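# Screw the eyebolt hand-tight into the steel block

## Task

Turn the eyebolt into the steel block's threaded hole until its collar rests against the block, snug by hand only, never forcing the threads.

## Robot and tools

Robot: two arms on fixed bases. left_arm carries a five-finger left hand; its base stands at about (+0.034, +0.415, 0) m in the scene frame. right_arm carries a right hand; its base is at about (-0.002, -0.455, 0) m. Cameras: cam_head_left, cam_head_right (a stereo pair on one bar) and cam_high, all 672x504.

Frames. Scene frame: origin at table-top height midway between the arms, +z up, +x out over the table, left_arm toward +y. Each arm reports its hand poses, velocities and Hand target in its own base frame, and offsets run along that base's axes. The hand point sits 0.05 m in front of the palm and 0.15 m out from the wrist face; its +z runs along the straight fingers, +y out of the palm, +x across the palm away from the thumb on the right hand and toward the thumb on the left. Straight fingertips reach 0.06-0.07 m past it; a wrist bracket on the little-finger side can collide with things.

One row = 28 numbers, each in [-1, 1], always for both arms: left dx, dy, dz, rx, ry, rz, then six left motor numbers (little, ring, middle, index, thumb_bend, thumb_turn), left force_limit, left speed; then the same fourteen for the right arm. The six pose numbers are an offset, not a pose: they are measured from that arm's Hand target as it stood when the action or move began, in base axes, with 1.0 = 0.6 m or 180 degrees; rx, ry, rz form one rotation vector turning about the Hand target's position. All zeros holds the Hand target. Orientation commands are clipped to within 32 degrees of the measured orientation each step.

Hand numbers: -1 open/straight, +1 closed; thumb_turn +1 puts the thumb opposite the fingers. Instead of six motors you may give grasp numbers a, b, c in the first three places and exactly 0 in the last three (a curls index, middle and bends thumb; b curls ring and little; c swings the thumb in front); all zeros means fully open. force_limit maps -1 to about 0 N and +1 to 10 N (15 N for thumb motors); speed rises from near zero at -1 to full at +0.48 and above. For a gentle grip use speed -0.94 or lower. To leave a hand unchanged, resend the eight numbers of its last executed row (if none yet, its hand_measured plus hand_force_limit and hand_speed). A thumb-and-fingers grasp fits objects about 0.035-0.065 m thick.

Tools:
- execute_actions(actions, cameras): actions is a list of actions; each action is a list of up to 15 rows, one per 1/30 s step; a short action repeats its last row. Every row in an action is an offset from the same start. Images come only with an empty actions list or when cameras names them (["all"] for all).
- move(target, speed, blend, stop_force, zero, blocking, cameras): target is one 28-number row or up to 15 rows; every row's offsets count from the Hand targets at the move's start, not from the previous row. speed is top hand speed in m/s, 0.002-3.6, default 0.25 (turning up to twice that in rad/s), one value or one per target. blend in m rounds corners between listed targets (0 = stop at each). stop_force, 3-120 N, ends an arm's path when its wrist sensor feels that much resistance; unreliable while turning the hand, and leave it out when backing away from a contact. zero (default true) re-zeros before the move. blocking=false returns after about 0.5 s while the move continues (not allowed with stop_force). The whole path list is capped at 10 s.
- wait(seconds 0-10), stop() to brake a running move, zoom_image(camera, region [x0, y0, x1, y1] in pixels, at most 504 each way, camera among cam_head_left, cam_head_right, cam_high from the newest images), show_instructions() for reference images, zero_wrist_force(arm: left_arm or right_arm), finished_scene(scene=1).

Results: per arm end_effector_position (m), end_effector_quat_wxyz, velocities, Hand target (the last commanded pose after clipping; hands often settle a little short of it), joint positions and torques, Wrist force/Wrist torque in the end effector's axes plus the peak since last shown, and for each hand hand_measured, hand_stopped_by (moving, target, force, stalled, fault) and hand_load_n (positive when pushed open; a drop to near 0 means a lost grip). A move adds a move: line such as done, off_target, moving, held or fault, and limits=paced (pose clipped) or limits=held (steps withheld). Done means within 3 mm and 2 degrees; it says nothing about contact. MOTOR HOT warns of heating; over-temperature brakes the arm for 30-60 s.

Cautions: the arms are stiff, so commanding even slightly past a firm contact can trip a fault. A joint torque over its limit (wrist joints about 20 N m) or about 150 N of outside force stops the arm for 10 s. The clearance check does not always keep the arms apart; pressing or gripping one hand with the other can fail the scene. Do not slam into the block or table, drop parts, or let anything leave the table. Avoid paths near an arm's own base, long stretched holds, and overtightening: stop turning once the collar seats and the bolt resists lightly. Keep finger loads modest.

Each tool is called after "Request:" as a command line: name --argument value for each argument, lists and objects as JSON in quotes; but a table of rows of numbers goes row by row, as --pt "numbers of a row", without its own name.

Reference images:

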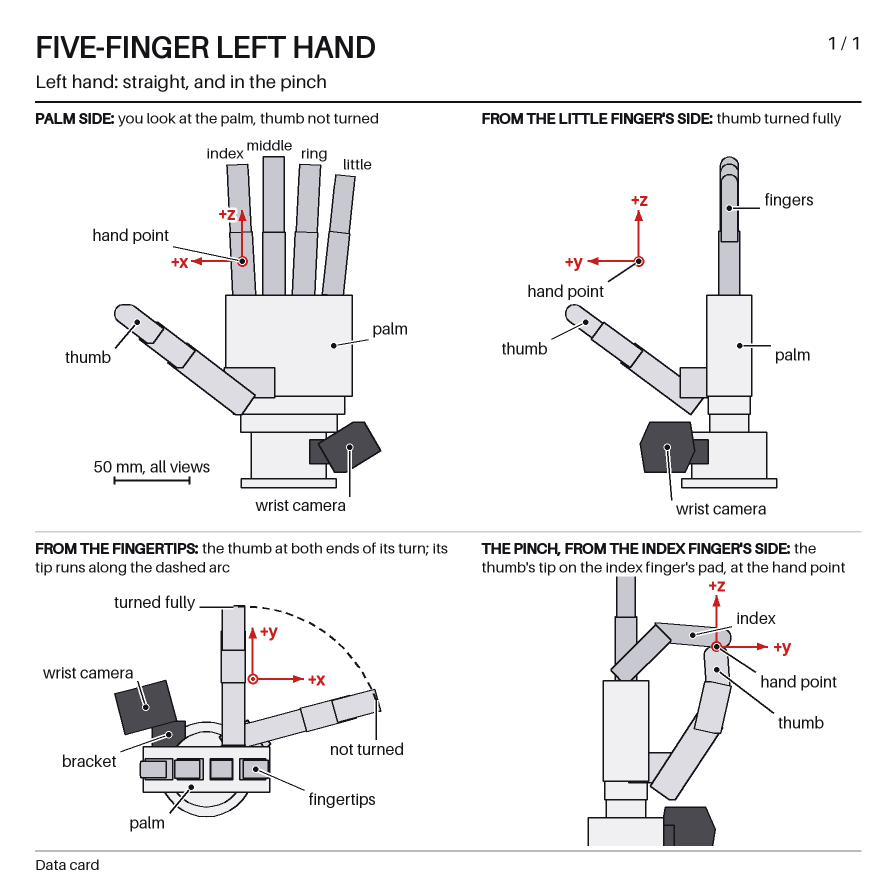

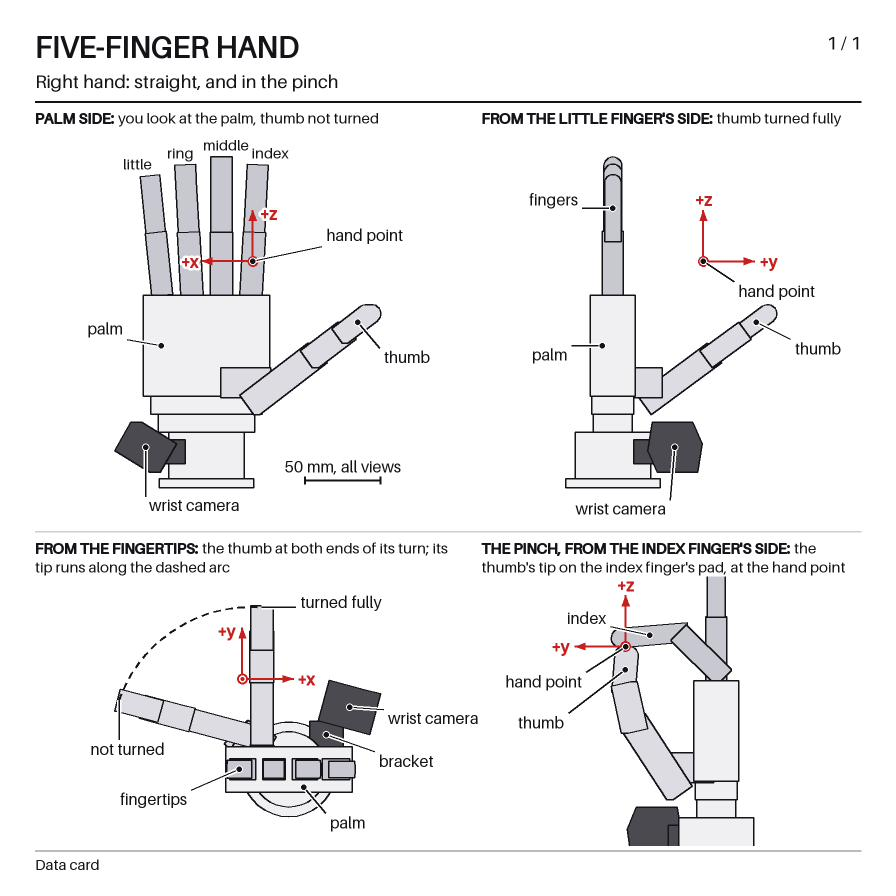

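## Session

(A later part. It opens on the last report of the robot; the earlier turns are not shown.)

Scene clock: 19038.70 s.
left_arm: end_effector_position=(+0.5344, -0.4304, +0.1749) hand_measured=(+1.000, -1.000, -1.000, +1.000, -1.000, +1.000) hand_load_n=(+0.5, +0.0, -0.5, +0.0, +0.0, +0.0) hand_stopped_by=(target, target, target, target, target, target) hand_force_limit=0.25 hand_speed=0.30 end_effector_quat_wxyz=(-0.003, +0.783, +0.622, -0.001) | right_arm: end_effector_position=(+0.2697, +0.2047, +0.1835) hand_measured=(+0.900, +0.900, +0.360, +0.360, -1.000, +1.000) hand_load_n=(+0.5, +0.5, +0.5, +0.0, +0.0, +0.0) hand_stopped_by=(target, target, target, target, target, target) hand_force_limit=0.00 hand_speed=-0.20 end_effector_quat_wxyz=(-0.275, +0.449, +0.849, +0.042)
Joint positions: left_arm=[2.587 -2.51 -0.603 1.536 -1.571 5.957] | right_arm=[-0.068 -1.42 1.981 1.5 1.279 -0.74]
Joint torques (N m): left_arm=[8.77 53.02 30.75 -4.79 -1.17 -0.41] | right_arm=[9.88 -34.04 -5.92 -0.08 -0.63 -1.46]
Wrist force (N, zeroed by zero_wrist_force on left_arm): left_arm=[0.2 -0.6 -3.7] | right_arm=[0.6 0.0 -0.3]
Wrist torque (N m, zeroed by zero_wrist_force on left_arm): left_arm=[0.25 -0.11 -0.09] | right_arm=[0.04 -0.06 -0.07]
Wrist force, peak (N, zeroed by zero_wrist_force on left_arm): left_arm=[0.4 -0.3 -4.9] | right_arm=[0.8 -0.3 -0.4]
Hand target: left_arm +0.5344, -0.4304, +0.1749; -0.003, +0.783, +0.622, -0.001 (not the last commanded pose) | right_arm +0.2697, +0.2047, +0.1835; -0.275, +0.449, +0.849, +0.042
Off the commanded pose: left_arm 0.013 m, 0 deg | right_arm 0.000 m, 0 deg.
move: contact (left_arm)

Request:
move --pt "0 0 0.0425 0 0 0 1 -1 -1 1 -1 1 0.25 0.3 0 0 0 0 0 0 0.9 0.9 0.36 0.36 -1 1 0 -0.2" --speed 0.06

Request:
move --pt "-0.2193 0.047 0 0 0 0.76111 1 -1 -1 1 -1 1 0.25 0.3 0 0 0 0 0 0 0.9 0.9 0.36 0.36 -1 1 0 -0.2" --speed 0.5

Request:
move --pt "0.1462 -0.1723 0 0 0 0.76111 1 -1 -1 1 -1 1 0.25 0.3 0 0 0 0 0 0 0.9 0.9 0.36 0.36 -1 1 0 -0.2" --speed 0.5

Request:
move --pt "0.0107 0.2258 0 0 0 0.76111 1 -1 -1 1 -1 1 0.25 0.3 0 0 0 0 0 0 0.9 0.9 0.36 0.36 -1 1 0 -0.2" --speed 0.5

Request:
move --pt "-0.1618 -0.158 0 0 0 0.76111 1 -1 -1 1 -1 1 0.25 0.3 0 0 0 0 0 0 0.9 0.9 0.36 0.36 -1 1 0 -0.2" --speed 0.5 --cameras '["cam_high","cam_head_right"]'

Request:
zoom_image --camera "cam_high" --region '[332, 212, 367, 247]'

Request:
zoom_image --camera "cam_head_right" --region '[362, 385, 397, 420]'

Scene clock: 19121.27 s.
left_arm: end_effector_position=(+0.5344, -0.4304, +0.2003) hand_measured=(+1.000, -1.000, -1.000, +1.000, -1.000, +1.000) hand_load_n=(+0.0, +0.0, +0.0, +0.0, +0.0, +0.0) hand_stopped_by=(target, target, target, target, target, target) hand_force_limit=0.25 hand_speed=0.30 end_effector_quat_wxyz=(-0.003, +0.783, +0.622, -0.001) | right_arm: end_effector_position=(+0.2697, +0.2047, +0.1835) hand_measured=(+0.900, +0.900, +0.360, +0.360, -1.000, +1.000) hand_load_n=(+0.0, +0.0, +0.0, +0.0, +0.0, +0.0) hand_stopped_by=(target, target, target, target, target, target) hand_force_limit=0.00 hand_speed=-0.20 end_effector_quat_wxyz=(-0.275, +0.449, +0.849, +0.042)
Joint positions: left_arm=[2.587 -2.517 -0.524 1.464 -1.571 5.957] | right_arm=[-0.068 -1.42 1.981 1.5 1.279 -0.74]
Joint torques (N m): left_arm=[6.39 46.28 7.4 0.78 -0.3 -0.63] | right_arm=[10.1 -33.98 -6.53 -0.18 -0.62 -1.35]
Wrist force (N, zeroed by zero_wrist_force on left_arm): left_arm=[0.1 -0.9 0.1] | right_arm=[0.6 -0.1 -0.3]
Wrist torque (N m, zeroed by zero_wrist_force on left_arm): left_arm=[0.03 0.04 -0.07] | right_arm=[0.03 -0.05 -0.08]
Wrist force, peak (N, zeroed by zero_wrist_force on left_arm): left_arm=[0.2 -0.6 -3.8] | right_arm=[0.8 -0.1 -0.4]
Hand target: left_arm +0.5344, -0.4304, +0.2004; -0.003, +0.783, +0.622, -0.001 | right_arm +0.2697, +0.2047, +0.1835; -0.275, +0.449, +0.849, +0.042
Off the commanded pose: left_arm 0.000 m, 0 deg | right_arm 0.000 m, 0 deg.
move: done

Scene clock: 19124.23 s.
left_arm: end_effector_position=(+0.4029, -0.4022, +0.2005) hand_measured=(+1.000, -1.000, -1.000, +1.000, -1.000, +1.000) hand_load_n=(+0.0, +0.0, +0.0, +0.0, +0.0, +0.0) hand_stopped_by=(target, target, target, target, target, target) hand_force_limit=0.25 hand_speed=0.30 end_effector_quat_wxyz=(+0.000, -0.292, +0.957, -0.003) end_effector_velocity=(-0.001, -0.001, +0.001) end_effector_angular_velocity=(+0.000, -0.001, +0.004) | right_arm: end_effector_position=(+0.2697, +0.2047, +0.1835) hand_measured=(+0.900, +0.900, +0.360, +0.360, -1.000, +1.000) hand_load_n=(+0.0, +0.0, +0.5, +0.0, +0.0, +0.0) hand_stopped_by=(target, target, target, target, target, target) hand_force_limit=0.00 hand_speed=-0.20 end_effector_quat_wxyz=(-0.275, +0.449, +0.849, +0.042)
Joint positions: left_arm=[2.6 -2.448 -0.649 1.531 -1.566 3.579] | right_arm=[-0.068 -1.42 1.981 1.5 1.279 -0.74]
Joint velocities: left_arm=[-0.001 0.001 0 0 -0.001 -0.005] | right_arm=[within noise]
Joint torques (N m): left_arm=[-7.74 34.34 23.47 -4.92 -0.56 -1.24] | right_arm=[9.74 -34.51 -6.6 -0.17 -0.59 -1.5]
Wrist force (N, zeroed by zero_wrist_force on left_arm): left_arm=[0.1 -0.9 -0.3] | right_arm=[0.7 -0.1 -0.3]
Wrist torque (N m, zeroed by zero_wrist_force on left_arm): left_arm=[0.09 0.00 -0.09] | right_arm=[0.02 -0.07 -0.07]
Wrist force, peak (N, zeroed by zero_wrist_force on left_arm): left_arm=[0.2 -1.5 -0.6] | right_arm=[0.8 -0.1 -0.3]
Hand target: left_arm +0.4028, -0.4022, +0.2004; +0.000, -0.292, +0.956, -0.003 | right_arm +0.2697, +0.2047, +0.1835; -0.275, +0.449, +0.849, +0.042
Off the commanded pose: left_arm 0.000 m, 0 deg | right_arm 0.000 m, 0 deg.
move: done

Scene clock: 19127.20 s.
left_arm: end_effector_position=(+0.4905, -0.5056, +0.2003) hand_measured=(+1.000, -1.000, -1.000, +1.000, -1.000, +1.000) hand_load_n=(+0.0, +0.0, +0.0, +0.0, +0.0, +0.0) hand_stopped_by=(target, target, target, target, target, target) hand_force_limit=0.25 hand_speed=0.30 end_effector_quat_wxyz=(-0.003, +0.997, -0.079, +0.001) | right_arm: end_effector_position=(+0.2697, +0.2047, +0.1835) hand_measured=(+0.900, +0.900, +0.360, +0.360, -1.000, +1.000) hand_load_n=(+0.0, +0.0, +0.0, +0.0, +0.0, +0.5) hand_stopped_by=(target, target, target, target, target, target) hand_force_limit=0.00 hand_speed=-0.20 end_effector_quat_wxyz=(-0.275, +0.449, +0.849, +0.042)
Joint positions: left_arm=[2.593 -2.498 -0.56 1.486 -1.577 1.181] | right_arm=[-0.068 -1.42 1.981 1.5 1.279 -0.74]
Joint torques (N m): left_arm=[7.98 65.98 7.85 0.47 1.09 -1.19] | right_arm=[9.25 -34.46 -6.2 -0.15 -0.68 -1.32]
Wrist force (N, zeroed by zero_wrist_force on left_arm): left_arm=[0.1 -1.3 -0.4] | right_arm=[0.6 0.0 -0.1]
Wrist torque (N m, zeroed by zero_wrist_force on left_arm): left_arm=[0.01 0.04 -0.05] | right_arm=[0.03 -0.06 -0.07]
Wrist force, peak (N, zeroed by zero_wrist_force on left_arm): left_arm=[0.3 -2.6 -0.3] | right_arm=[0.8 0.0 -0.5]
Hand target: left_arm +0.4905, -0.5056, +0.2004; -0.003, +0.997, -0.079, +0.001 | right_arm +0.2697, +0.2047, +0.1835; -0.275, +0.449, +0.849, +0.042
Off the commanded pose: left_arm 0.000 m, 0 deg | right_arm 0.000 m, 0 deg.
move: done

Scene clock: 19130.17 s.
left_arm: end_effector_position=(+0.4970, -0.3701, +0.2003) hand_measured=(+1.000, -1.000, -1.000, +1.000, -1.000, +1.000) hand_load_n=(+0.0, +0.0, +0.0, +0.0, +0.0, +0.0) hand_stopped_by=(target, target, target, target, target, target) hand_force_limit=0.25 hand_speed=0.30 end_effector_quat_wxyz=(-0.002, +0.439, +0.898, -0.002) | right_arm: end_effector_position=(+0.2697, +0.2047, +0.1835) hand_measured=(+0.900, +0.900, +0.360, +0.360, -1.000, +1.000) hand_load_n=(+0.5, +0.0, +0.0, +0.0, -0.5, +0.0) hand_stopped_by=(target, target, target, target, target, target) hand_force_limit=0.00 hand_speed=-0.20 end_effector_quat_wxyz=(-0.275, +0.449, +0.849, +0.042)
Joint positions: left_arm=[2.61 -2.466 -0.619 1.51 -1.566 -1.193] | right_arm=[-0.068 -1.42 1.981 1.5 1.279 -0.74]
Joint torques (N m): left_arm=[-8.83 63.86 7.88 0.56 -0.86 -1] | right_arm=[9.8 -34.44 -5.67 -0.05 -0.52 -1.39]
Wrist force (N, zeroed by zero_wrist_force on left_arm): left_arm=[0.2 -1.1 -0.3] | right_arm=[0.7 -0.2 -0.2]
Wrist torque (N m, zeroed by zero_wrist_force on left_arm): left_arm=[0.06 0.03 -0.07] | right_arm=[0.01 -0.07 -0.07]
Wrist force, peak (N, zeroed by zero_wrist_force on left_arm): left_arm=[-0.3 -1.8 -0.3] | right_arm=[0.8 -0.3 -0.5]
Hand target: left_arm +0.4970, -0.3701, +0.2004; -0.002, +0.439, +0.898, -0.002 | right_arm +0.2697, +0.2047, +0.1835; -0.275, +0.449, +0.849, +0.042
Off the commanded pose: left_arm 0.000 m, 0 deg | right_arm 0.000 m, 0 deg.
move: done

Scene clock: 19133.13 s.
left_arm: end_effector_position=(+0.3998, -0.4650, +0.2005) hand_measured=(+1.000, -1.000, -1.000, +1.000, -1.000, +1.000) hand_load_n=(+0.0, +0.0, +0.0, +0.0, +0.0, -0.5) hand_stopped_by=(target, target, target, target, target, target) hand_force_limit=0.25 hand_speed=0.30 end_effector_quat_wxyz=(+0.001, -0.675, +0.738, -0.003) end_effector_velocity=(+0.000, -0.001, +0.000) end_effector_angular_velocity=(-0.001, -0.002, +0.004) | right_arm: end_effector_position=(+0.2697, +0.2047, +0.1835) hand_measured=(+0.900, +0.900, +0.360, +0.360, -1.000, +1.000) hand_load_n=(+0.0, +0.0, +0.0, +0.0, +0.0, +0.5) hand_stopped_by=(target, target, target, target, target, target) hand_force_limit=0.00 hand_speed=-0.20 end_effector_quat_wxyz=(-0.275, +0.449, +0.849, +0.042)
Joint positions: left_arm=[2.592 -2.462 -0.623 1.521 -1.572 -3.603] | right_arm=[-0.068 -1.42 1.981 1.5 1.279 -0.74]
Joint velocities: left_arm=[-0.001 0 0.002 0 0 -0.005] | right_arm=[within noise]
Joint torques (N m): left_arm=[3.86 34.68 25.02 -5.17 -0.45 -1.2] | right_arm=[10.03 -34.38 -6.33 -0.02 -0.73 -1.47]
Wrist force (N, zeroed by zero_wrist_force on left_arm): left_arm=[0.2 -1.2 -0.2] | right_arm=[0.6 -0.1 -0.3]
Wrist torque (N m, zeroed by zero_wrist_force on left_arm): left_arm=[0.04 0.02 -0.08] | right_arm=[0.02 -0.05 -0.08]
Wrist force, peak (N, zeroed by zero_wrist_force on left_arm): left_arm=[0.4 -1.4 -0.6] | right_arm=[0.9 -0.1 -0.4]
Hand target: left_arm +0.3999, -0.4649, +0.2004; +0.001, -0.675, +0.738, -0.003 | right_arm +0.2697, +0.2047, +0.1835; -0.275, +0.449, +0.849, +0.042
Off the commanded pose: left_arm 0.000 m, 0 deg | right_arm 0.000 m, 0 deg.
move: done
Images, in order (width x height): cam_head_right 672x504, cam_high 672x504.

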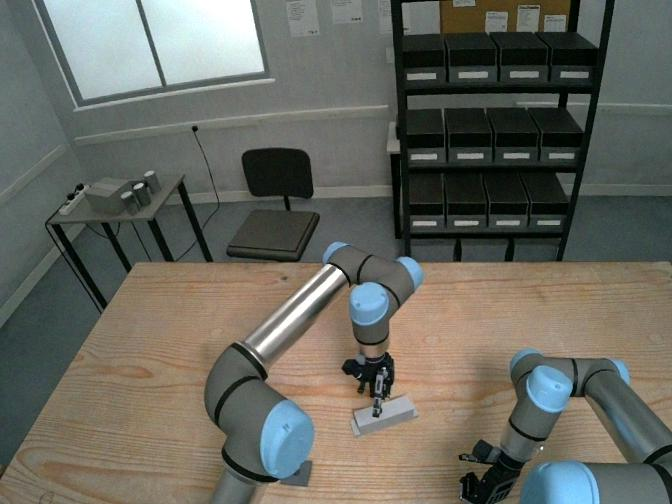

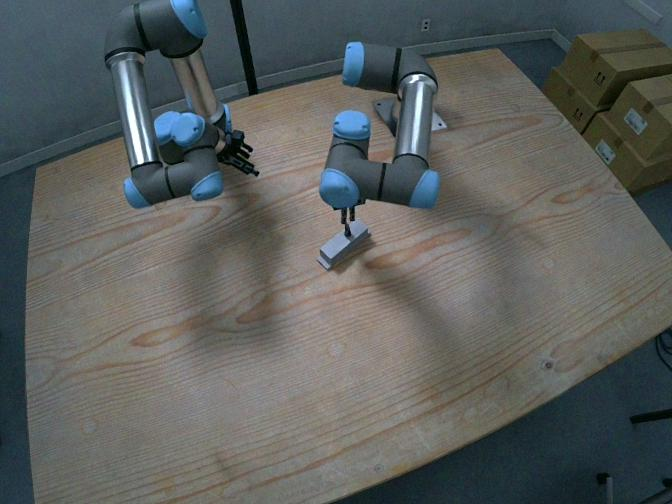

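Scaled by 14.400 from the camera's 672x504 image, which has a finer 960x720 frame.

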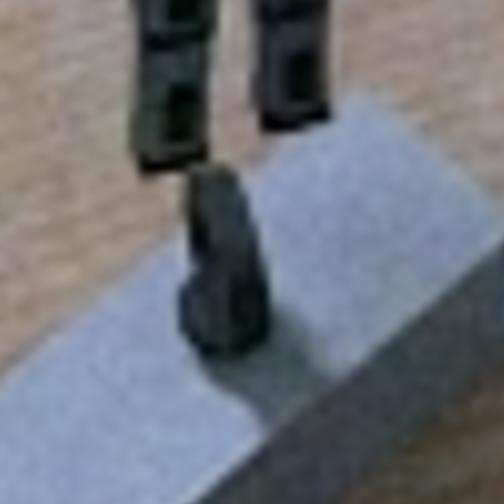

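Scaled by 14.400 from the camera's 672x504 image, which has a finer 960x720 frame.

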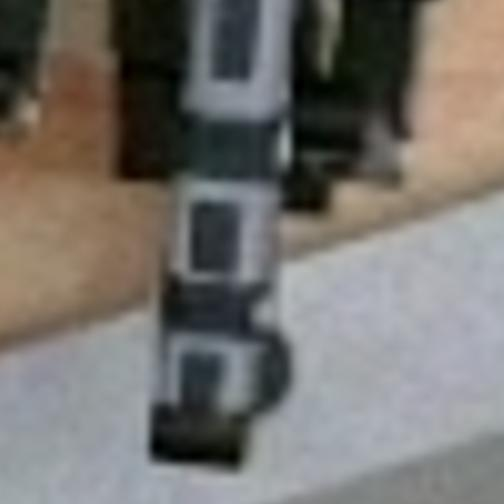

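Request:
move --pt "0 0 -0.045 0 0 0 1 -1 -1 1 -1 1 0.25 0.3 0 0 0 0 0 0 0.9 0.9 0.36 0.36 -1 1 0 -0.2" --pt "0 0 -0.0913 0 0 0 1 -1 -1 1 -1 1 0.25 0.3 0 0 0 0 0 0 0.9 0.9 0.36 0.36 -1 1 0 -0.2" --speed '[0.03,0.015]' --stop_force 3 --cameras '["cam_high","cam_head_right"]'

Request:
zoom_image --camera "cam_high" --region '[332, 212, 367, 247]'

Scene clock: 19153.57 s.
left_arm: end_effector_position=(+0.3999, -0.4649, +0.1456) hand_measured=(+1.000, -1.000, -1.000, +1.000, -1.000, +1.000) hand_load_n=(+0.0, +0.0, +0.0, +0.0, +0.0, +0.0) hand_stopped_by=(target, target, target, target, target, target) hand_force_limit=0.25 hand_speed=0.30 end_effector_quat_wxyz=(+0.001, -0.675, +0.738, -0.003) | right_arm: end_effector_position=(+0.2697, +0.2047, +0.1835) hand_measured=(+0.900, +0.900, +0.360, +0.360, -1.000, +1.000) hand_load_n=(+0.0, +0.0, +0.5, +0.0, +0.0, +0.0) hand_stopped_by=(target, target, target, target, target, target) hand_force_limit=0.00 hand_speed=-0.20 end_effector_quat_wxyz=(-0.275, +0.449, +0.849, +0.042)
Joint positions: left_arm=[2.592 -2.465 -0.758 1.659 -1.571 -3.603] | right_arm=[-0.068 -1.42 1.981 1.5 1.279 -0.74]
Joint torques (N m): left_arm=[1.52 53.4 32.56 -5.09 -0.73 -0.19] | right_arm=[10.04 -33.71 -5.41 -0.16 -0.61 -1.41]
Wrist force (N, zeroed by zero_wrist_force on left_arm): left_arm=[-0.4 -0.4 -0.1] | right_arm=[0.6 -0.1 -0.2]
Wrist torque (N m, zeroed by zero_wrist_force on left_arm): left_arm=[0.14 0.03 -0.14] | right_arm=[0.01 -0.06 -0.07]
Wrist force, peak (N, zeroed by zero_wrist_force on left_arm): left_arm=[0.4 -1.3 0.1] | right_arm=[0.8 -0.2 -0.5]
Hand target: left_arm +0.3999, -0.4649, +0.1456; +0.001, -0.675, +0.738, -0.003 | right_arm +0.2697, +0.2047, +0.1835; -0.275, +0.449, +0.849, +0.042
Off the commanded pose: left_arm 0.000 m, 0 deg | right_arm 0.000 m, 0 deg.
move: done
Images, in order (width x height): cam_head_right 672x504, cam_high 672x504.

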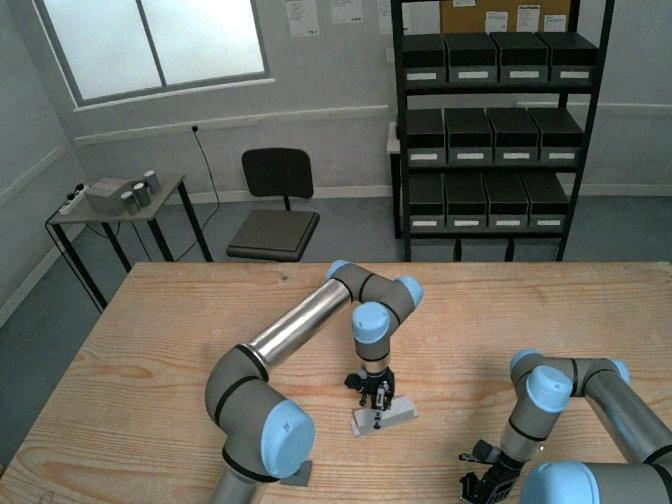

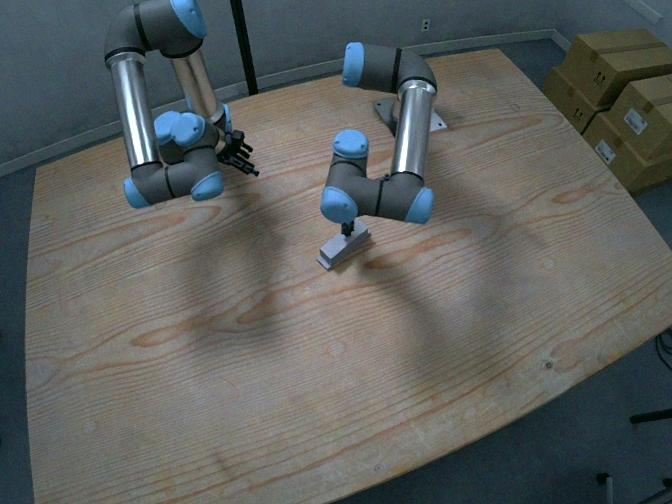

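Scaled by 14.400 from the camera's 672x504 image, which has a finer 960x720 frame.

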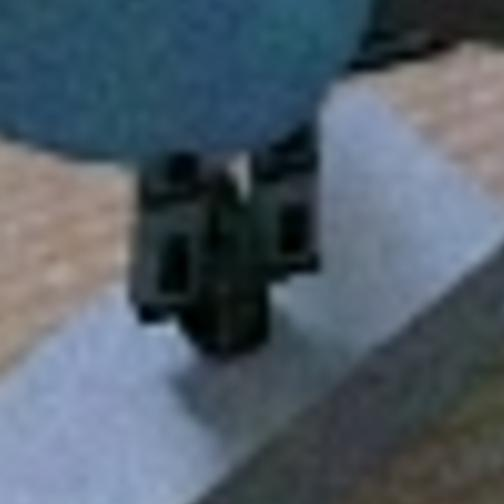

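Request:
move --pt "-0.00795 0.02787 -0.00013 0 0 -0.07611 1 -1 -1 1 -1 1 0.25 0.3 0 0 0 0 0 0 0.9 0.9 0.36 0.36 -1 1 0 -0.2" --pt "-0.0091 0.05683 -0.00026 0 0 -0.15222 1 -1 -1 1 -1 1 0.25 0.3 0 0 0 0 0 0 0.9 0.9 0.36 0.36 -1 1 0 -0.2" --pt "-0.00333 0.08523 -0.00039 0 0 -0.22833 1 -1 -1 1 -1 1 0.25 0.3 0 0 0 0 0 0 0.9 0.9 0.36 0.36 -1 1 0 -0.2" --pt "0.00898 0.11147 -0.00052 0 0 -0.30444 1 -1 -1 1 -1 1 0.25 0.3 0 0 0 0 0 0 0.9 0.9 0.36 0.36 -1 1 0 -0.2" --pt "0.02717 0.13403 -0.00065 0 0 -0.38056 1 -1 -1 1 -1 1 0.25 0.3 0 0 0 0 0 0 0.9 0.9 0.36 0.36 -1 1 0 -0.2" --pt "0.05017 0.15167 -0.00078 0 0 -0.45667 1 -1 -1 1 -1 1 0.25 0.3 0 0 0 0 0 0 0.9 0.9 0.36 0.36 -1 1 0 -0.2" --pt "0.0767 0.16333 -0.00091 0 0 -0.53278 1 -1 -1 1 -1 1 0.25 0.3 0 0 0 0 0 0 0.9 0.9 0.36 0.36 -1 1 0 -0.2" --pt "0.10523 0.16838 -0.00104 0 0 -0.60889 1 -1 -1 1 -1 1 0.25 0.3 0 0 0 0 0 0 0.9 0.9 0.36 0.36 -1 1 0 -0.2" --pt "0.13415 0.16655 -0.00117 0 0 -0.685 1 -1 -1 1 -1 1 0.25 0.3 0 0 0 0 0 0 0.9 0.9 0.36 0.36 -1 1 0 -0.2" --pt "0.16182 0.1579 -0.0013 0 0 -0.76111 1 -1 -1 1 -1 1 0.25 0.3 0 0 0 0 0 0 0.9 0.9 0.36 0.36 -1 1 0 -0.2" --blend '[0.003,0.003,0.003,0.003,0.003,0.003,0.003,0.003,0.003,0]' --speed 0.15

Request:
move --pt "0.02483 -0.01493 -0.00013 0 0 -0.07611 1 -1 -1 1 -1 1 0.25 0.3 0 0 0 0 0 0 0.9 0.9 0.36 0.36 -1 1 0 -0.2" --pt "0.04542 -0.03535 -0.00026 0 0 -0.15222 1 -1 -1 1 -1 1 0.25 0.3 0 0 0 0 0 0 0.9 0.9 0.36 0.36 -1 1 0 -0.2" --pt "0.06058 -0.06005 -0.00039 0 0 -0.22833 1 -1 -1 1 -1 1 0.25 0.3 0 0 0 0 0 0 0.9 0.9 0.36 0.36 -1 1 0 -0.2" --pt "0.06947 -0.08763 -0.00052 0 0 -0.30444 1 -1 -1 1 -1 1 0.25 0.3 0 0 0 0 0 0 0.9 0.9 0.36 0.36 -1 1 0 -0.2" --pt "0.07157 -0.11653 -0.00065 0 0 -0.38056 1 -1 -1 1 -1 1 0.25 0.3 0 0 0 0 0 0 0.9 0.9 0.36 0.36 -1 1 0 -0.2" --pt "0.06675 -0.14512 -0.00078 0 0 -0.45667 1 -1 -1 1 -1 1 0.25 0.3 0 0 0 0 0 0 0.9 0.9 0.36 0.36 -1 1 0 -0.2" --pt "0.05532 -0.17175 -0.00091 0 0 -0.53278 1 -1 -1 1 -1 1 0.25 0.3 0 0 0 0 0 0 0.9 0.9 0.36 0.36 -1 1 0 -0.2" --pt "0.0379 -0.1949 -0.00104 0 0 -0.60889 1 -1 -1 1 -1 1 0.25 0.3 0 0 0 0 0 0 0.9 0.9 0.36 0.36 -1 1 0 -0.2" --pt "0.01548 -0.21328 -0.00117 0 0 -0.685 1 -1 -1 1 -1 1 0.25 0.3 0 0 0 0 0 0 0.9 0.9 0.36 0.36 -1 1 0 -0.2" --pt "-0.01063 -0.22583 -0.0013 0 0 -0.76111 1 -1 -1 1 -1 1 0.25 0.3 0 0 0 0 0 0 0.9 0.9 0.36 0.36 -1 1 0 -0.2" --blend '[0.003,0.003,0.003,0.003,0.003,0.003,0.003,0.003,0.003,0]' --speed 0.15

Request:
move --pt "-0.02837 -0.006 -0.00013 0 0 -0.07611 1 -1 -1 1 -1 1 0.25 0.3 0 0 0 0 0 0 0.9 0.9 0.36 0.36 -1 1 0 -0.2" --pt "-0.05733 -0.00512 -0.00026 0 0 -0.15222 1 -1 -1 1 -1 1 0.25 0.3 0 0 0 0 0 0 0.9 0.9 0.36 0.36 -1 1 0 -0.2" --pt "-0.08528 0.0026 -0.00039 0 0 -0.22833 1 -1 -1 1 -1 1 0.25 0.3 0 0 0 0 0 0 0.9 0.9 0.36 0.36 -1 1 0 -0.2" --pt "-0.11058 0.01672 -0.00052 0 0 -0.30444 1 -1 -1 1 -1 1 0.25 0.3 0 0 0 0 0 0 0.9 0.9 0.36 0.36 -1 1 0 -0.2" --pt "-0.13183 0.03643 -0.00065 0 0 -0.38056 1 -1 -1 1 -1 1 0.25 0.3 0 0 0 0 0 0 0.9 0.9 0.36 0.36 -1 1 0 -0.2" --pt "-0.14782 0.06062 -0.00078 0 0 -0.45667 1 -1 -1 1 -1 1 0.25 0.3 0 0 0 0 0 0 0.9 0.9 0.36 0.36 -1 1 0 -0.2" --pt "-0.1576 0.08788 -0.00091 0 0 -0.53278 1 -1 -1 1 -1 1 0.25 0.3 0 0 0 0 0 0 0.9 0.9 0.36 0.36 -1 1 0 -0.2" --pt "-0.16065 0.11672 -0.00104 0 0 -0.60889 1 -1 -1 1 -1 1 0.25 0.3 0 0 0 0 0 0 0.9 0.9 0.36 0.36 -1 1 0 -0.2" --pt "-0.15678 0.14543 -0.00117 0 0 -0.685 1 -1 -1 1 -1 1 0.25 0.3 0 0 0 0 0 0 0.9 0.9 0.36 0.36 -1 1 0 -0.2" --pt "-0.14625 0.17243 -0.0013 0 0 -0.76111 1 -1 -1 1 -1 1 0.25 0.3 0 0 0 0 0 0 0.9 0.9 0.36 0.36 -1 1 0 -0.2" --blend '[0.003,0.003,0.003,0.003,0.003,0.003,0.003,0.003,0.003,0]' --speed 0.15

Request:
move --pt "0.01665 0.02372 -0.00013 0 0 -0.07611 1 -1 -1 1 -1 1 0.25 0.3 0 0 0 0 0 0 0.9 0.9 0.36 0.36 -1 1 0 -0.2" --pt "0.03843 0.04283 -0.00026 0 0 -0.15222 1 -1 -1 1 -1 1 0.25 0.3 0 0 0 0 0 0 0.9 0.9 0.36 0.36 -1 1 0 -0.2" --pt "0.06413 0.05623 -0.00039 0 0 -0.22833 1 -1 -1 1 -1 1 0.25 0.3 0 0 0 0 0 0 0.9 0.9 0.36 0.36 -1 1 0 -0.2" --pt "0.09227 0.06317 -0.00052 0 0 -0.30444 1 -1 -1 1 -1 1 0.25 0.3 0 0 0 0 0 0 0.9 0.9 0.36 0.36 -1 1 0 -0.2" --pt "0.12127 0.06325 -0.00065 0 0 -0.38056 1 -1 -1 1 -1 1 0.25 0.3 0 0 0 0 0 0 0.9 0.9 0.36 0.36 -1 1 0 -0.2" --pt "0.14943 0.05647 -0.00078 0 0 -0.45667 1 -1 -1 1 -1 1 0.25 0.3 0 0 0 0 0 0 0.9 0.9 0.36 0.36 -1 1 0 -0.2" --pt "0.1752 0.0432 -0.00091 0 0 -0.53278 1 -1 -1 1 -1 1 0.25 0.3 0 0 0 0 0 0 0.9 0.9 0.36 0.36 -1 1 0 -0.2" --pt "0.19708 0.0242 -0.00104 0 0 -0.60889 1 -1 -1 1 -1 1 0.25 0.3 0 0 0 0 0 0 0.9 0.9 0.36 0.36 -1 1 0 -0.2" --pt "0.21385 0.00057 -0.00117 0 0 -0.685 1 -1 -1 1 -1 1 0.25 0.3 0 0 0 0 0 0 0.9 0.9 0.36 0.36 -1 1 0 -0.2" --pt "0.22455 -0.02638 -0.0013 0 0 -0.76111 1 -1 -1 1 -1 1 0.25 0.3 0 0 0 0 0 0 0.9 0.9 0.36 0.36 -1 1 0 -0.2" --blend '[0.003,0.003,0.003,0.003,0.003,0.003,0.003,0.003,0.003,0]' --speed 0.15 --cameras '["all"]'

Scene clock: 19248.17 s.
left_arm: end_effector_position=(+0.4970, -0.3702, +0.1448) hand_measured=(+1.000, -1.000, -1.000, +1.000, -1.000, +1.000) hand_load_n=(+0.5, +0.0, +0.0, +0.0, +0.0, +0.0) hand_stopped_by=(target, target, target, target, target, target) hand_force_limit=0.25 hand_speed=0.30 end_effector_quat_wxyz=(-0.002, +0.439, +0.899, -0.002) | right_arm: end_effector_position=(+0.2697, +0.2047, +0.1835) hand_measured=(+0.900, +0.900, +0.360, +0.360, -1.000, +1.000) hand_load_n=(+0.0, +0.0, +0.0, +0.0, +0.0, +0.5) hand_stopped_by=(target, target, target, target, target, target) hand_force_limit=0.00 hand_speed=-0.20 end_effector_quat_wxyz=(-0.275, +0.449, +0.849, +0.042)
Joint positions: left_arm=[2.61 -2.469 -0.755 1.649 -1.566 -1.194] | right_arm=[-0.068 -1.42 1.981 1.5 1.279 -0.74]
Joint torques (N m): left_arm=[9.91 43 17.01 -3.67 1.01 1.32] | right_arm=[9.28 -34.47 -5.95 -0.09 -0.7 -1.44]
Wrist force (N, zeroed by zero_wrist_force on left_arm): left_arm=[0.2 -0.5 -0.1] | right_arm=[0.7 0.0 -0.3]
Wrist torque (N m, zeroed by zero_wrist_force on left_arm): left_arm=[0.13 0.05 -0.24] | right_arm=[0.04 -0.07 -0.07]
Wrist force, peak (N, zeroed by zero_wrist_force on left_arm): left_arm=[8.5 -2.7 -1.2] | right_arm=[0.9 0.0 -0.4]
Hand target: left_arm +0.4970, -0.3702, +0.1449; -0.002, +0.439, +0.898, -0.002 | right_arm +0.2697, +0.2047, +0.1835; -0.275, +0.449, +0.849, +0.042
Off the commanded pose: left_arm 0.000 m, 0 deg | right_arm 0.000 m, 0 deg.
move: done

Scene clock: 19256.60 s.
left_arm: end_effector_position=(+0.4906, -0.5057, +0.1441) hand_measured=(+1.000, -1.000, -1.000, +1.000, -1.000, +1.000) hand_load_n=(+0.0, -3.5, +1.0, +0.0, +0.0, +0.5) hand_stopped_by=(target, target, target, target, target, target) hand_force_limit=0.25 hand_speed=0.30 end_effector_quat_wxyz=(-0.003, +0.997, -0.079, +0.001) | right_arm: end_effector_position=(+0.2697, +0.2047, +0.1835) hand_measured=(+0.900, +0.900, +0.360, +0.360, -1.000, +1.000) hand_load_n=(+0.0, +0.0, +0.0, +0.0, +0.0, +0.5) hand_stopped_by=(target, target, target, target, target, target) hand_force_limit=0.00 hand_speed=-0.20 end_effector_quat_wxyz=(-0.275, +0.449, +0.849, +0.042)
Joint positions: left_arm=[2.593 -2.495 -0.708 1.632 -1.577 1.18] | right_arm=[-0.068 -1.42 1.981 1.5 1.279 -0.74]
Joint torques (N m): left_arm=[0.56 32.53 32.96 -2.04 0.31 1.24] | right_arm=[9.65 -33.94 -5.81 -0.24 -0.66 -1.43]
Wrist force (N, zeroed by zero_wrist_force on left_arm): left_arm=[-8.7 0.9 -5.3] | right_arm=[0.7 -0.2 -0.2]
Wrist torque (N m, zeroed by zero_wrist_force on left_arm): left_arm=[0.42 -0.37 -0.97] | right_arm=[0.01 -0.07 -0.07]
Wrist force, peak (N, zeroed by zero_wrist_force on left_arm): left_arm=[-8.0 5.3 -9.5] | right_arm=[0.9 -0.3 -0.5]
Hand target: left_arm +0.4906, -0.5057, +0.1441; -0.003, +0.997, -0.079, +0.001 | right_arm +0.2697, +0.2047, +0.1835; -0.275, +0.449, +0.849, +0.042
Off the commanded pose: left_arm 0.000 m, 0 deg | right_arm 0.000 m, 0 deg.
move: done

Scene clock: 19265.03 s.
left_arm: end_effector_position=(+0.4028, -0.4022, +0.1433) hand_measured=(+1.000, -1.000, -1.000, +1.000, -1.000, +1.000) hand_load_n=(+0.0, +0.5, +0.5, +0.0, +0.0, +0.0) hand_stopped_by=(target, target, target, target, target, target) hand_force_limit=0.25 hand_speed=0.30 end_effector_quat_wxyz=(+0.000, -0.292, +0.956, -0.003) | right_arm: end_effector_position=(+0.2697, +0.2047, +0.1835) hand_measured=(+0.900, +0.900, +0.360, +0.360, -1.000, +1.000) hand_load_n=(+0.0, +0.0, +0.0, +0.0, +0.0, +0.5) hand_stopped_by=(target, target, target, target, target, target) hand_force_limit=0.00 hand_speed=-0.20 end_effector_quat_wxyz=(-0.275, +0.449, +0.849, +0.042)
Joint positions: left_arm=[2.6 -2.454 -0.785 1.672 -1.566 3.578] | right_arm=[-0.068 -1.42 1.981 1.5 1.279 -0.74]
Joint torques (N m): left_arm=[6.69 59.7 17.84 -2.7 1.15 1.25] | right_arm=[10.39 -34.4 -5.88 -0.07 -0.49 -1.38]
Wrist force (N, zeroed by zero_wrist_force on left_arm): left_arm=[-3.5 -7.2 0.5] | right_arm=[0.5 -0.2 -0.3]
Wrist torque (N m, zeroed by zero_wrist_force on left_arm): left_arm=[0.10 -0.03 -0.31] | right_arm=[0.01 -0.04 -0.08]
Wrist force, peak (N, zeroed by zero_wrist_force on left_arm): left_arm=[-6.9 6.3 -8.2] | right_arm=[0.9 -0.1 -0.6]
Hand target: left_arm +0.4028, -0.4022, +0.1433; +0.000, -0.292, +0.956, -0.003 | right_arm +0.2697, +0.2047, +0.1835; -0.275, +0.449, +0.849, +0.042
Off the commanded pose: left_arm 0.000 m, 0 deg | right_arm 0.000 m, 0 deg.
move: done

Scene clock: 19273.47 s.
left_arm: end_effector_position=(+0.5376, -0.4181, +0.1425) hand_measured=(+1.000, -1.000, -1.000, +1.000, -1.000, +1.000) hand_load_n=(+0.0, -1.5, -1.0, +0.0, +0.0, +0.0) hand_stopped_by=(target, target, target, target, target, target) hand_force_limit=0.25 hand_speed=0.30 end_effector_quat_wxyz=(-0.003, +0.783, +0.622, -0.001) | right_arm: end_effector_position=(+0.2697, +0.2047, +0.1835) hand_measured=(+0.900, +0.900, +0.360, +0.360, -1.000, +1.000) hand_load_n=(+0.0, +0.0, +0.0, +0.0, +0.0, +0.0) hand_stopped_by=(target, target, target, target, target, target) hand_force_limit=0.00 hand_speed=-0.20 end_effector_quat_wxyz=(-0.275, +0.449, +0.849, +0.042)
Joint positions: left_arm=[2.607 -2.489 -0.725 1.637 -1.571 5.976] | right_arm=[-0.068 -1.42 1.981 1.5 1.279 -0.74]
Joint torques (N m): left_arm=[8.24 43.17 11.35 -3.99 -0.06 1.28] | right_arm=[9.35 -34.29 -5.93 -0.15 -0.62 -1.45]
Wrist force (N, zeroed by zero_wrist_force on left_arm): left_arm=[-3.2 2.7 -3.1] | right_arm=[0.5 -0.1 -0.4]
Wrist torque (N m, zeroed by zero_wrist_force on left_arm): left_arm=[0.29 -0.19 -0.61] | right_arm=[0.04 -0.04 -0.08]
Wrist force, peak (N, zeroed by zero_wrist_force on left_arm): left_arm=[-8.9 7.2 -6.2] | right_arm=[0.7 -0.3 -0.6]
Hand target: left_arm +0.5376, -0.4181, +0.1425; -0.003, +0.783, +0.622, -0.001 | right_arm +0.2697, +0.2047, +0.1835; -0.275, +0.449, +0.849, +0.042
Off the commanded pose: left_arm 0.000 m, 0 deg | right_arm 0.000 m, 0 deg.
move: done

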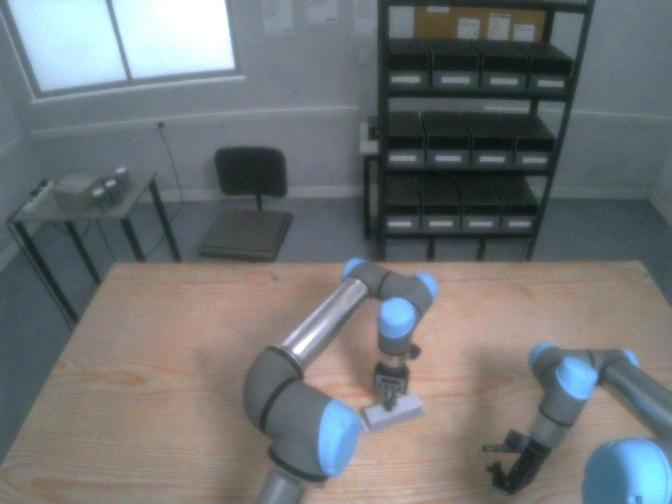

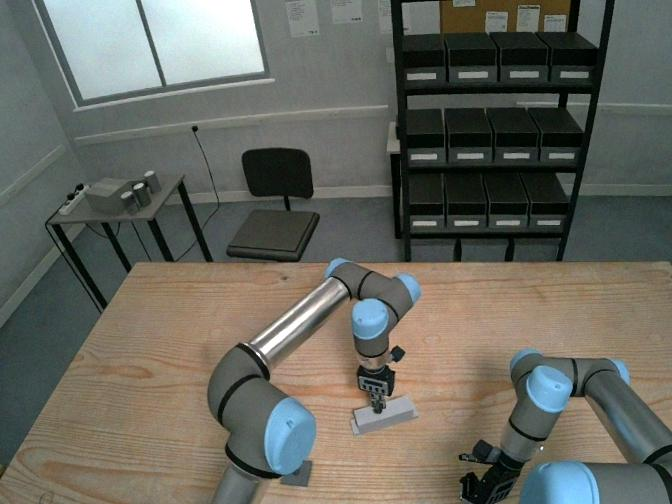

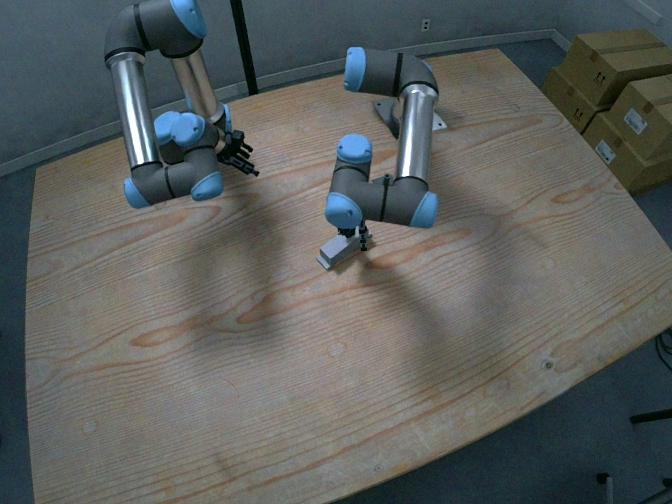

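Request:
move --target '[0,0,0.0965,0,0,0,1,-1,-1,1,-1,1,0.25,0.3,0,0,0,0,0,0,0.9,0.9,0.36,0.36,-1,1,0,-0.2]' --speed 0.1

Request:
move --target '[-0.005,-0.0208,0,0,0,0,1,-1,-1,1,-1,1,0.25,0.3,0,0,0,0,0,0,0.9,0.9,0.36,0.36,-1,1,0,-0.2]' --speed 0.1

Request:
move --target '[0,0,-0.034,0,0,0,1,-1,-1,1,-1,1,0.25,0.3,0,0,0,0,0,0,0.9,0.9,0.36,0.36,-1,1,0,-0.2]' --speed 0.05

Request:
move --target '[0,0,-0.035,0,0,0,1,-1,-1,1,-1,1,0.25,0.3,0,0,0,0,0,0,0.9,0.9,0.36,0.36,-1,1,0,-0.2]' --speed 0.004 --stop_force 3 --cameras '["all"]'

Request:
zoom_image --camera "cam_high" --region '[310, 200, 390, 280]'

Request:
zoom_image --camera "cam_head_right" --region '[340, 370, 430, 450]'

Scene clock: 19290.63 s.
left_arm: end_effector_position=(+0.5376, -0.4181, +0.2003) hand_measured=(+1.000, -1.000, -1.000, +1.000, -1.000, +1.000) hand_load_n=(+0.0, +0.0, +0.0, +0.0, +0.0, +0.0) hand_stopped_by=(target, target, target, target, target, target) hand_force_limit=0.25 hand_speed=0.30 end_effector_quat_wxyz=(-0.003, +0.783, +0.622, -0.001) | right_arm: end_effector_position=(+0.2697, +0.2047, +0.1835) hand_measured=(+0.900, +0.900, +0.360, +0.360, -1.000, +1.000) hand_load_n=(+0.0, +0.0, +0.0, +0.0, +0.0, +0.0) hand_stopped_by=(target, target, target, target, target, target) hand_force_limit=0.00 hand_speed=-0.20 end_effector_quat_wxyz=(-0.275, +0.449, +0.849, +0.042)
Joint positions: left_arm=[2.607 -2.489 -0.576 1.489 -1.571 5.977] | right_arm=[-0.068 -1.42 1.981 1.5 1.279 -0.74]
Joint torques (N m): left_arm=[1.33 52.06 14.87 -1.19 -0.68 -1.06] | right_arm=[9.47 -34.26 -5.84 -0.1 -0.68 -1.55]
Wrist force (N, zeroed by zero_wrist_force on left_arm): left_arm=[0.0 -1.1 -0.2] | right_arm=[0.7 -0.2 -0.2]
Wrist torque (N m, zeroed by zero_wrist_force on left_arm): left_arm=[0.04 0.04 -0.22] | right_arm=[0.00 -0.07 -0.07]
Wrist force, peak (N, zeroed by zero_wrist_force on left_arm): left_arm=[-3.4 2.2 5.4] | right_arm=[0.8 -0.2 -0.4]
Hand target: left_arm +0.5376, -0.4181, +0.2004; -0.003, +0.783, +0.622, -0.001 | right_arm +0.2697, +0.2047, +0.1835; -0.275, +0.449, +0.849, +0.042
Off the commanded pose: left_arm 0.000 m, 0 deg | right_arm 0.000 m, 0 deg.
move: done

Scene clock: 19291.37 s.
left_arm: end_effector_position=(+0.5345, -0.4306, +0.2003) hand_measured=(+1.000, -1.000, -1.000, +1.000, -1.000, +1.000) hand_load_n=(+0.0, +0.0, +0.0, +0.0, +0.0, -0.5) hand_stopped_by=(target, target, target, target, target, target) hand_force_limit=0.25 hand_speed=0.30 end_effector_quat_wxyz=(-0.003, +0.783, +0.622, -0.001) end_effector_velocity=(+0.000, +0.001, -0.001) end_effector_angular_velocity=(-0.001, +0.003, -0.001) | right_arm: end_effector_position=(+0.2697, +0.2047, +0.1835) hand_measured=(+0.900, +0.900, +0.360, +0.360, -1.000, +1.000) hand_load_n=(+0.0, +0.0, +0.0, +0.0, +0.0, +0.0) hand_stopped_by=(target, target, target, target, target, target) hand_force_limit=0.00 hand_speed=-0.20 end_effector_quat_wxyz=(-0.275, +0.449, +0.849, +0.042)
Joint positions: left_arm=[2.587 -2.519 -0.522 1.463 -1.571 5.957] | right_arm=[-0.068 -1.42 1.981 1.5 1.279 -0.74]
Joint velocities: left_arm=[0.002 0.002 -0.006 0.002 0.002 0.002] | right_arm=[within noise]
Joint torques (N m): left_arm=[8.68 67.24 7.13 0.29 0.97 1.4] | right_arm=[9.7 -33.72 -6.2 -0.12 -0.58 -1.39]
Wrist force (N, zeroed by zero_wrist_force on left_arm): left_arm=[0.2 -0.9 -0.2] | right_arm=[0.5 0.1 -0.3]
Wrist torque (N m, zeroed by zero_wrist_force on left_arm): left_arm=[0.05 0.02 -0.07] | right_arm=[0.05 -0.05 -0.07]
Wrist force, peak (N, zeroed by zero_wrist_force on left_arm): left_arm=[0.4 -1.3 -0.2] | right_arm=[0.8 -0.1 -0.4]
Hand target: left_arm +0.5346, -0.4305, +0.2004; -0.003, +0.783, +0.622, -0.001 | right_arm +0.2697, +0.2047, +0.1835; -0.275, +0.449, +0.849, +0.042
Off the commanded pose: left_arm 0.000 m, 0 deg | right_arm 0.000 m, 0 deg.
move: done

Scene clock: 19292.17 s.
left_arm: end_effector_position=(+0.5346, -0.4305, +0.1800) hand_measured=(+1.000, -1.000, -1.000, +1.000, -1.000, +1.000) hand_load_n=(+0.0, +0.0, +0.0, +0.0, +0.0, +0.0) hand_stopped_by=(target, target, target, target, target, target) hand_force_limit=0.25 hand_speed=0.30 end_effector_quat_wxyz=(-0.003, +0.783, +0.622, -0.001) | right_arm: end_effector_position=(+0.2697, +0.2047, +0.1835) hand_measured=(+0.900, +0.900, +0.360, +0.360, -1.000, +1.000) hand_load_n=(+0.0, +0.0, +0.0, +0.0, +0.0, +0.0) hand_stopped_by=(target, target, target, target, target, target) hand_force_limit=0.00 hand_speed=-0.20 end_effector_quat_wxyz=(-0.275, +0.449, +0.849, +0.042)
Joint positions: left_arm=[2.587 -2.512 -0.587 1.521 -1.571 5.957] | right_arm=[-0.068 -1.42 1.981 1.5 1.279 -0.74]
Joint torques (N m): left_arm=[9.17 64.12 32.61 -5.29 0.57 1.22] | right_arm=[10.26 -33.88 -5.92 -0.17 -0.65 -1.51]
Wrist force (N, zeroed by zero_wrist_force on left_arm): left_arm=[0.2 -0.9 -0.3] | right_arm=[0.6 -0.2 -0.2]
Wrist torque (N m, zeroed by zero_wrist_force on left_arm): left_arm=[0.09 0.00 -0.07] | right_arm=[-0.01 -0.06 -0.09]
Wrist force, peak (N, zeroed by zero_wrist_force on left_arm): left_arm=[0.1 -1.1 -0.8] | right_arm=[0.8 -0.1 -0.5]
Hand target: left_arm +0.5346, -0.4305, +0.1800; -0.003, +0.783, +0.622, -0.001 | right_arm +0.2697, +0.2047, +0.1835; -0.275, +0.449, +0.849, +0.042
Off the commanded pose: left_arm 0.000 m, 0 deg | right_arm 0.000 m, 0 deg.
move: done

Scene clock: 19294.93 s.
left_arm: end_effector_position=(+0.5346, -0.4305, +0.1729) hand_measured=(+1.000, -1.000, -1.000, +1.000, -1.000, +1.000) hand_load_n=(+0.5, +0.0, -0.5, +0.5, +0.0, +0.0) hand_stopped_by=(target, target, target, target, target, target) hand_force_limit=0.25 hand_speed=0.30 end_effector_quat_wxyz=(-0.003, +0.783, +0.622, -0.001) | right_arm: end_effector_position=(+0.2697, +0.2047, +0.1835) hand_measured=(+0.900, +0.900, +0.360, +0.360, -1.000, +1.000) hand_load_n=(+0.0, +0.0, +0.0, +0.0, +0.0, +0.0) hand_stopped_by=(target, target, target, target, target, target) hand_force_limit=0.00 hand_speed=-0.20 end_effector_quat_wxyz=(-0.275, +0.449, +0.849, +0.042)
Joint positions: left_arm=[2.587 -2.511 -0.607 1.54 -1.571 5.957] | right_arm=[-0.068 -1.42 1.981 1.5 1.279 -0.74]
Joint torques (N m): left_arm=[6.82 51.41 31.78 -4.76 1.32 0.23] | right_arm=[10.13 -34.39 -6.2 -0.2 -0.6 -1.44]
Wrist force (N, zeroed by zero_wrist_force on left_arm): left_arm=[0.2 -0.7 -3.5] | right_arm=[0.5 -0.3 -0.3]
Wrist torque (N m, zeroed by zero_wrist_force on left_arm): left_arm=[0.27 -0.10 -0.09] | right_arm=[0.00 -0.03 -0.09]
Wrist force, peak (N, zeroed by zero_wrist_force on left_arm): left_arm=[0.3 -0.3 -5.1] | right_arm=[0.8 -0.3 -0.3]
Hand target: left_arm +0.5346, -0.4305, +0.1728; -0.003, +0.783, +0.622, -0.001 (not the last commanded pose) | right_arm +0.2697, +0.2047, +0.1835; -0.275, +0.449, +0.849, +0.042
Off the commanded pose: left_arm 0.014 m, 0 deg | right_arm 0.000 m, 0 deg.
move: contact (left_arm)

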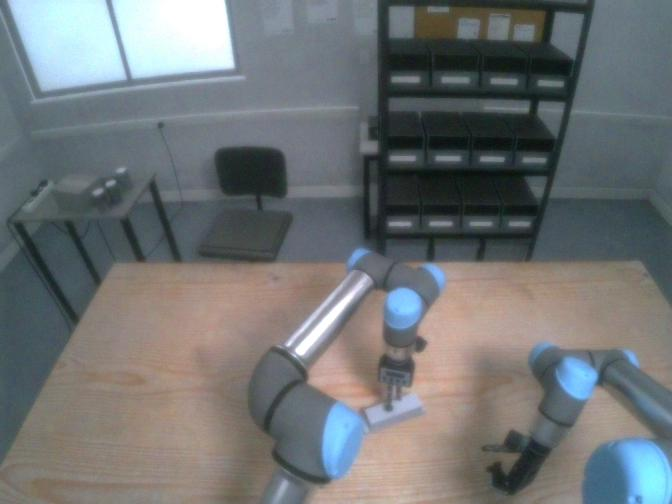

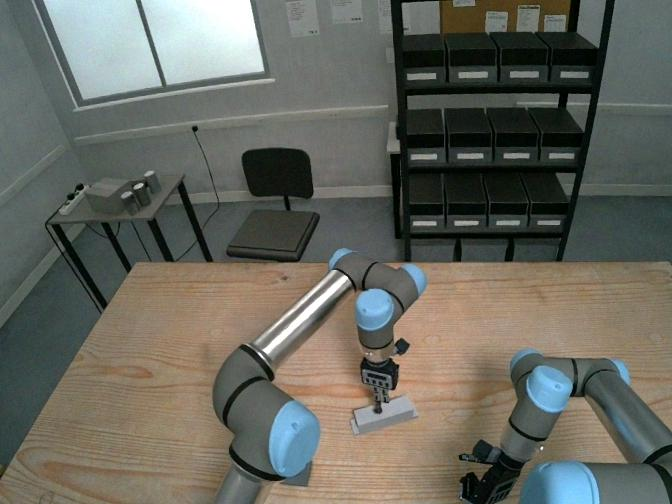

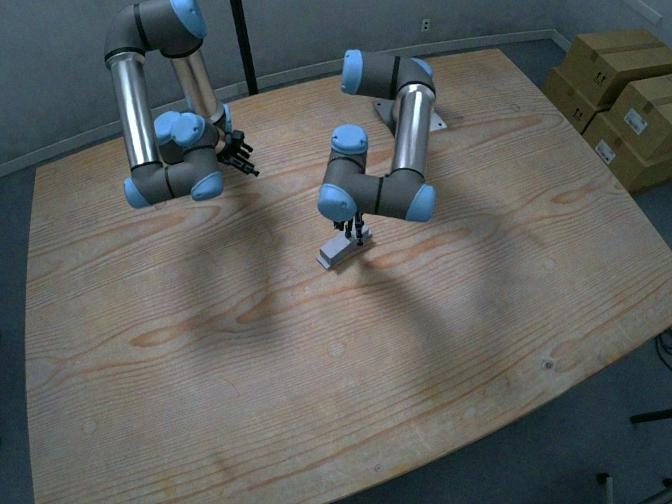

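Scaled by 6.300 from the camera's 672x504 image, which has a finer 960x720 frame.

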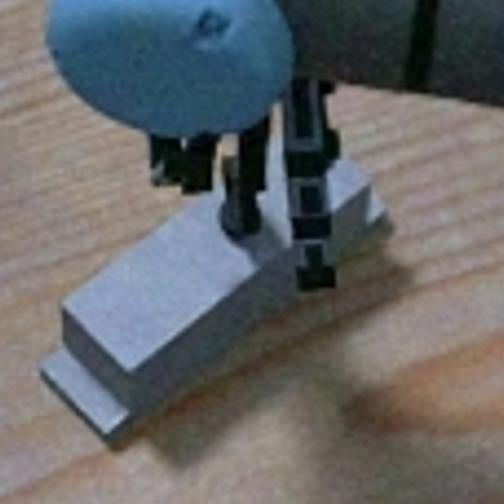

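Scaled by 5.600 from the camera's 672x504 image, which has a finer 960x720 frame.

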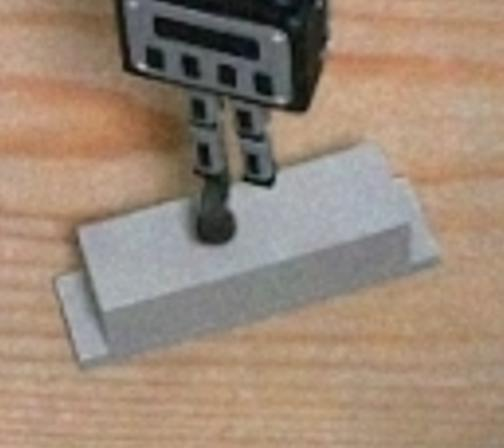

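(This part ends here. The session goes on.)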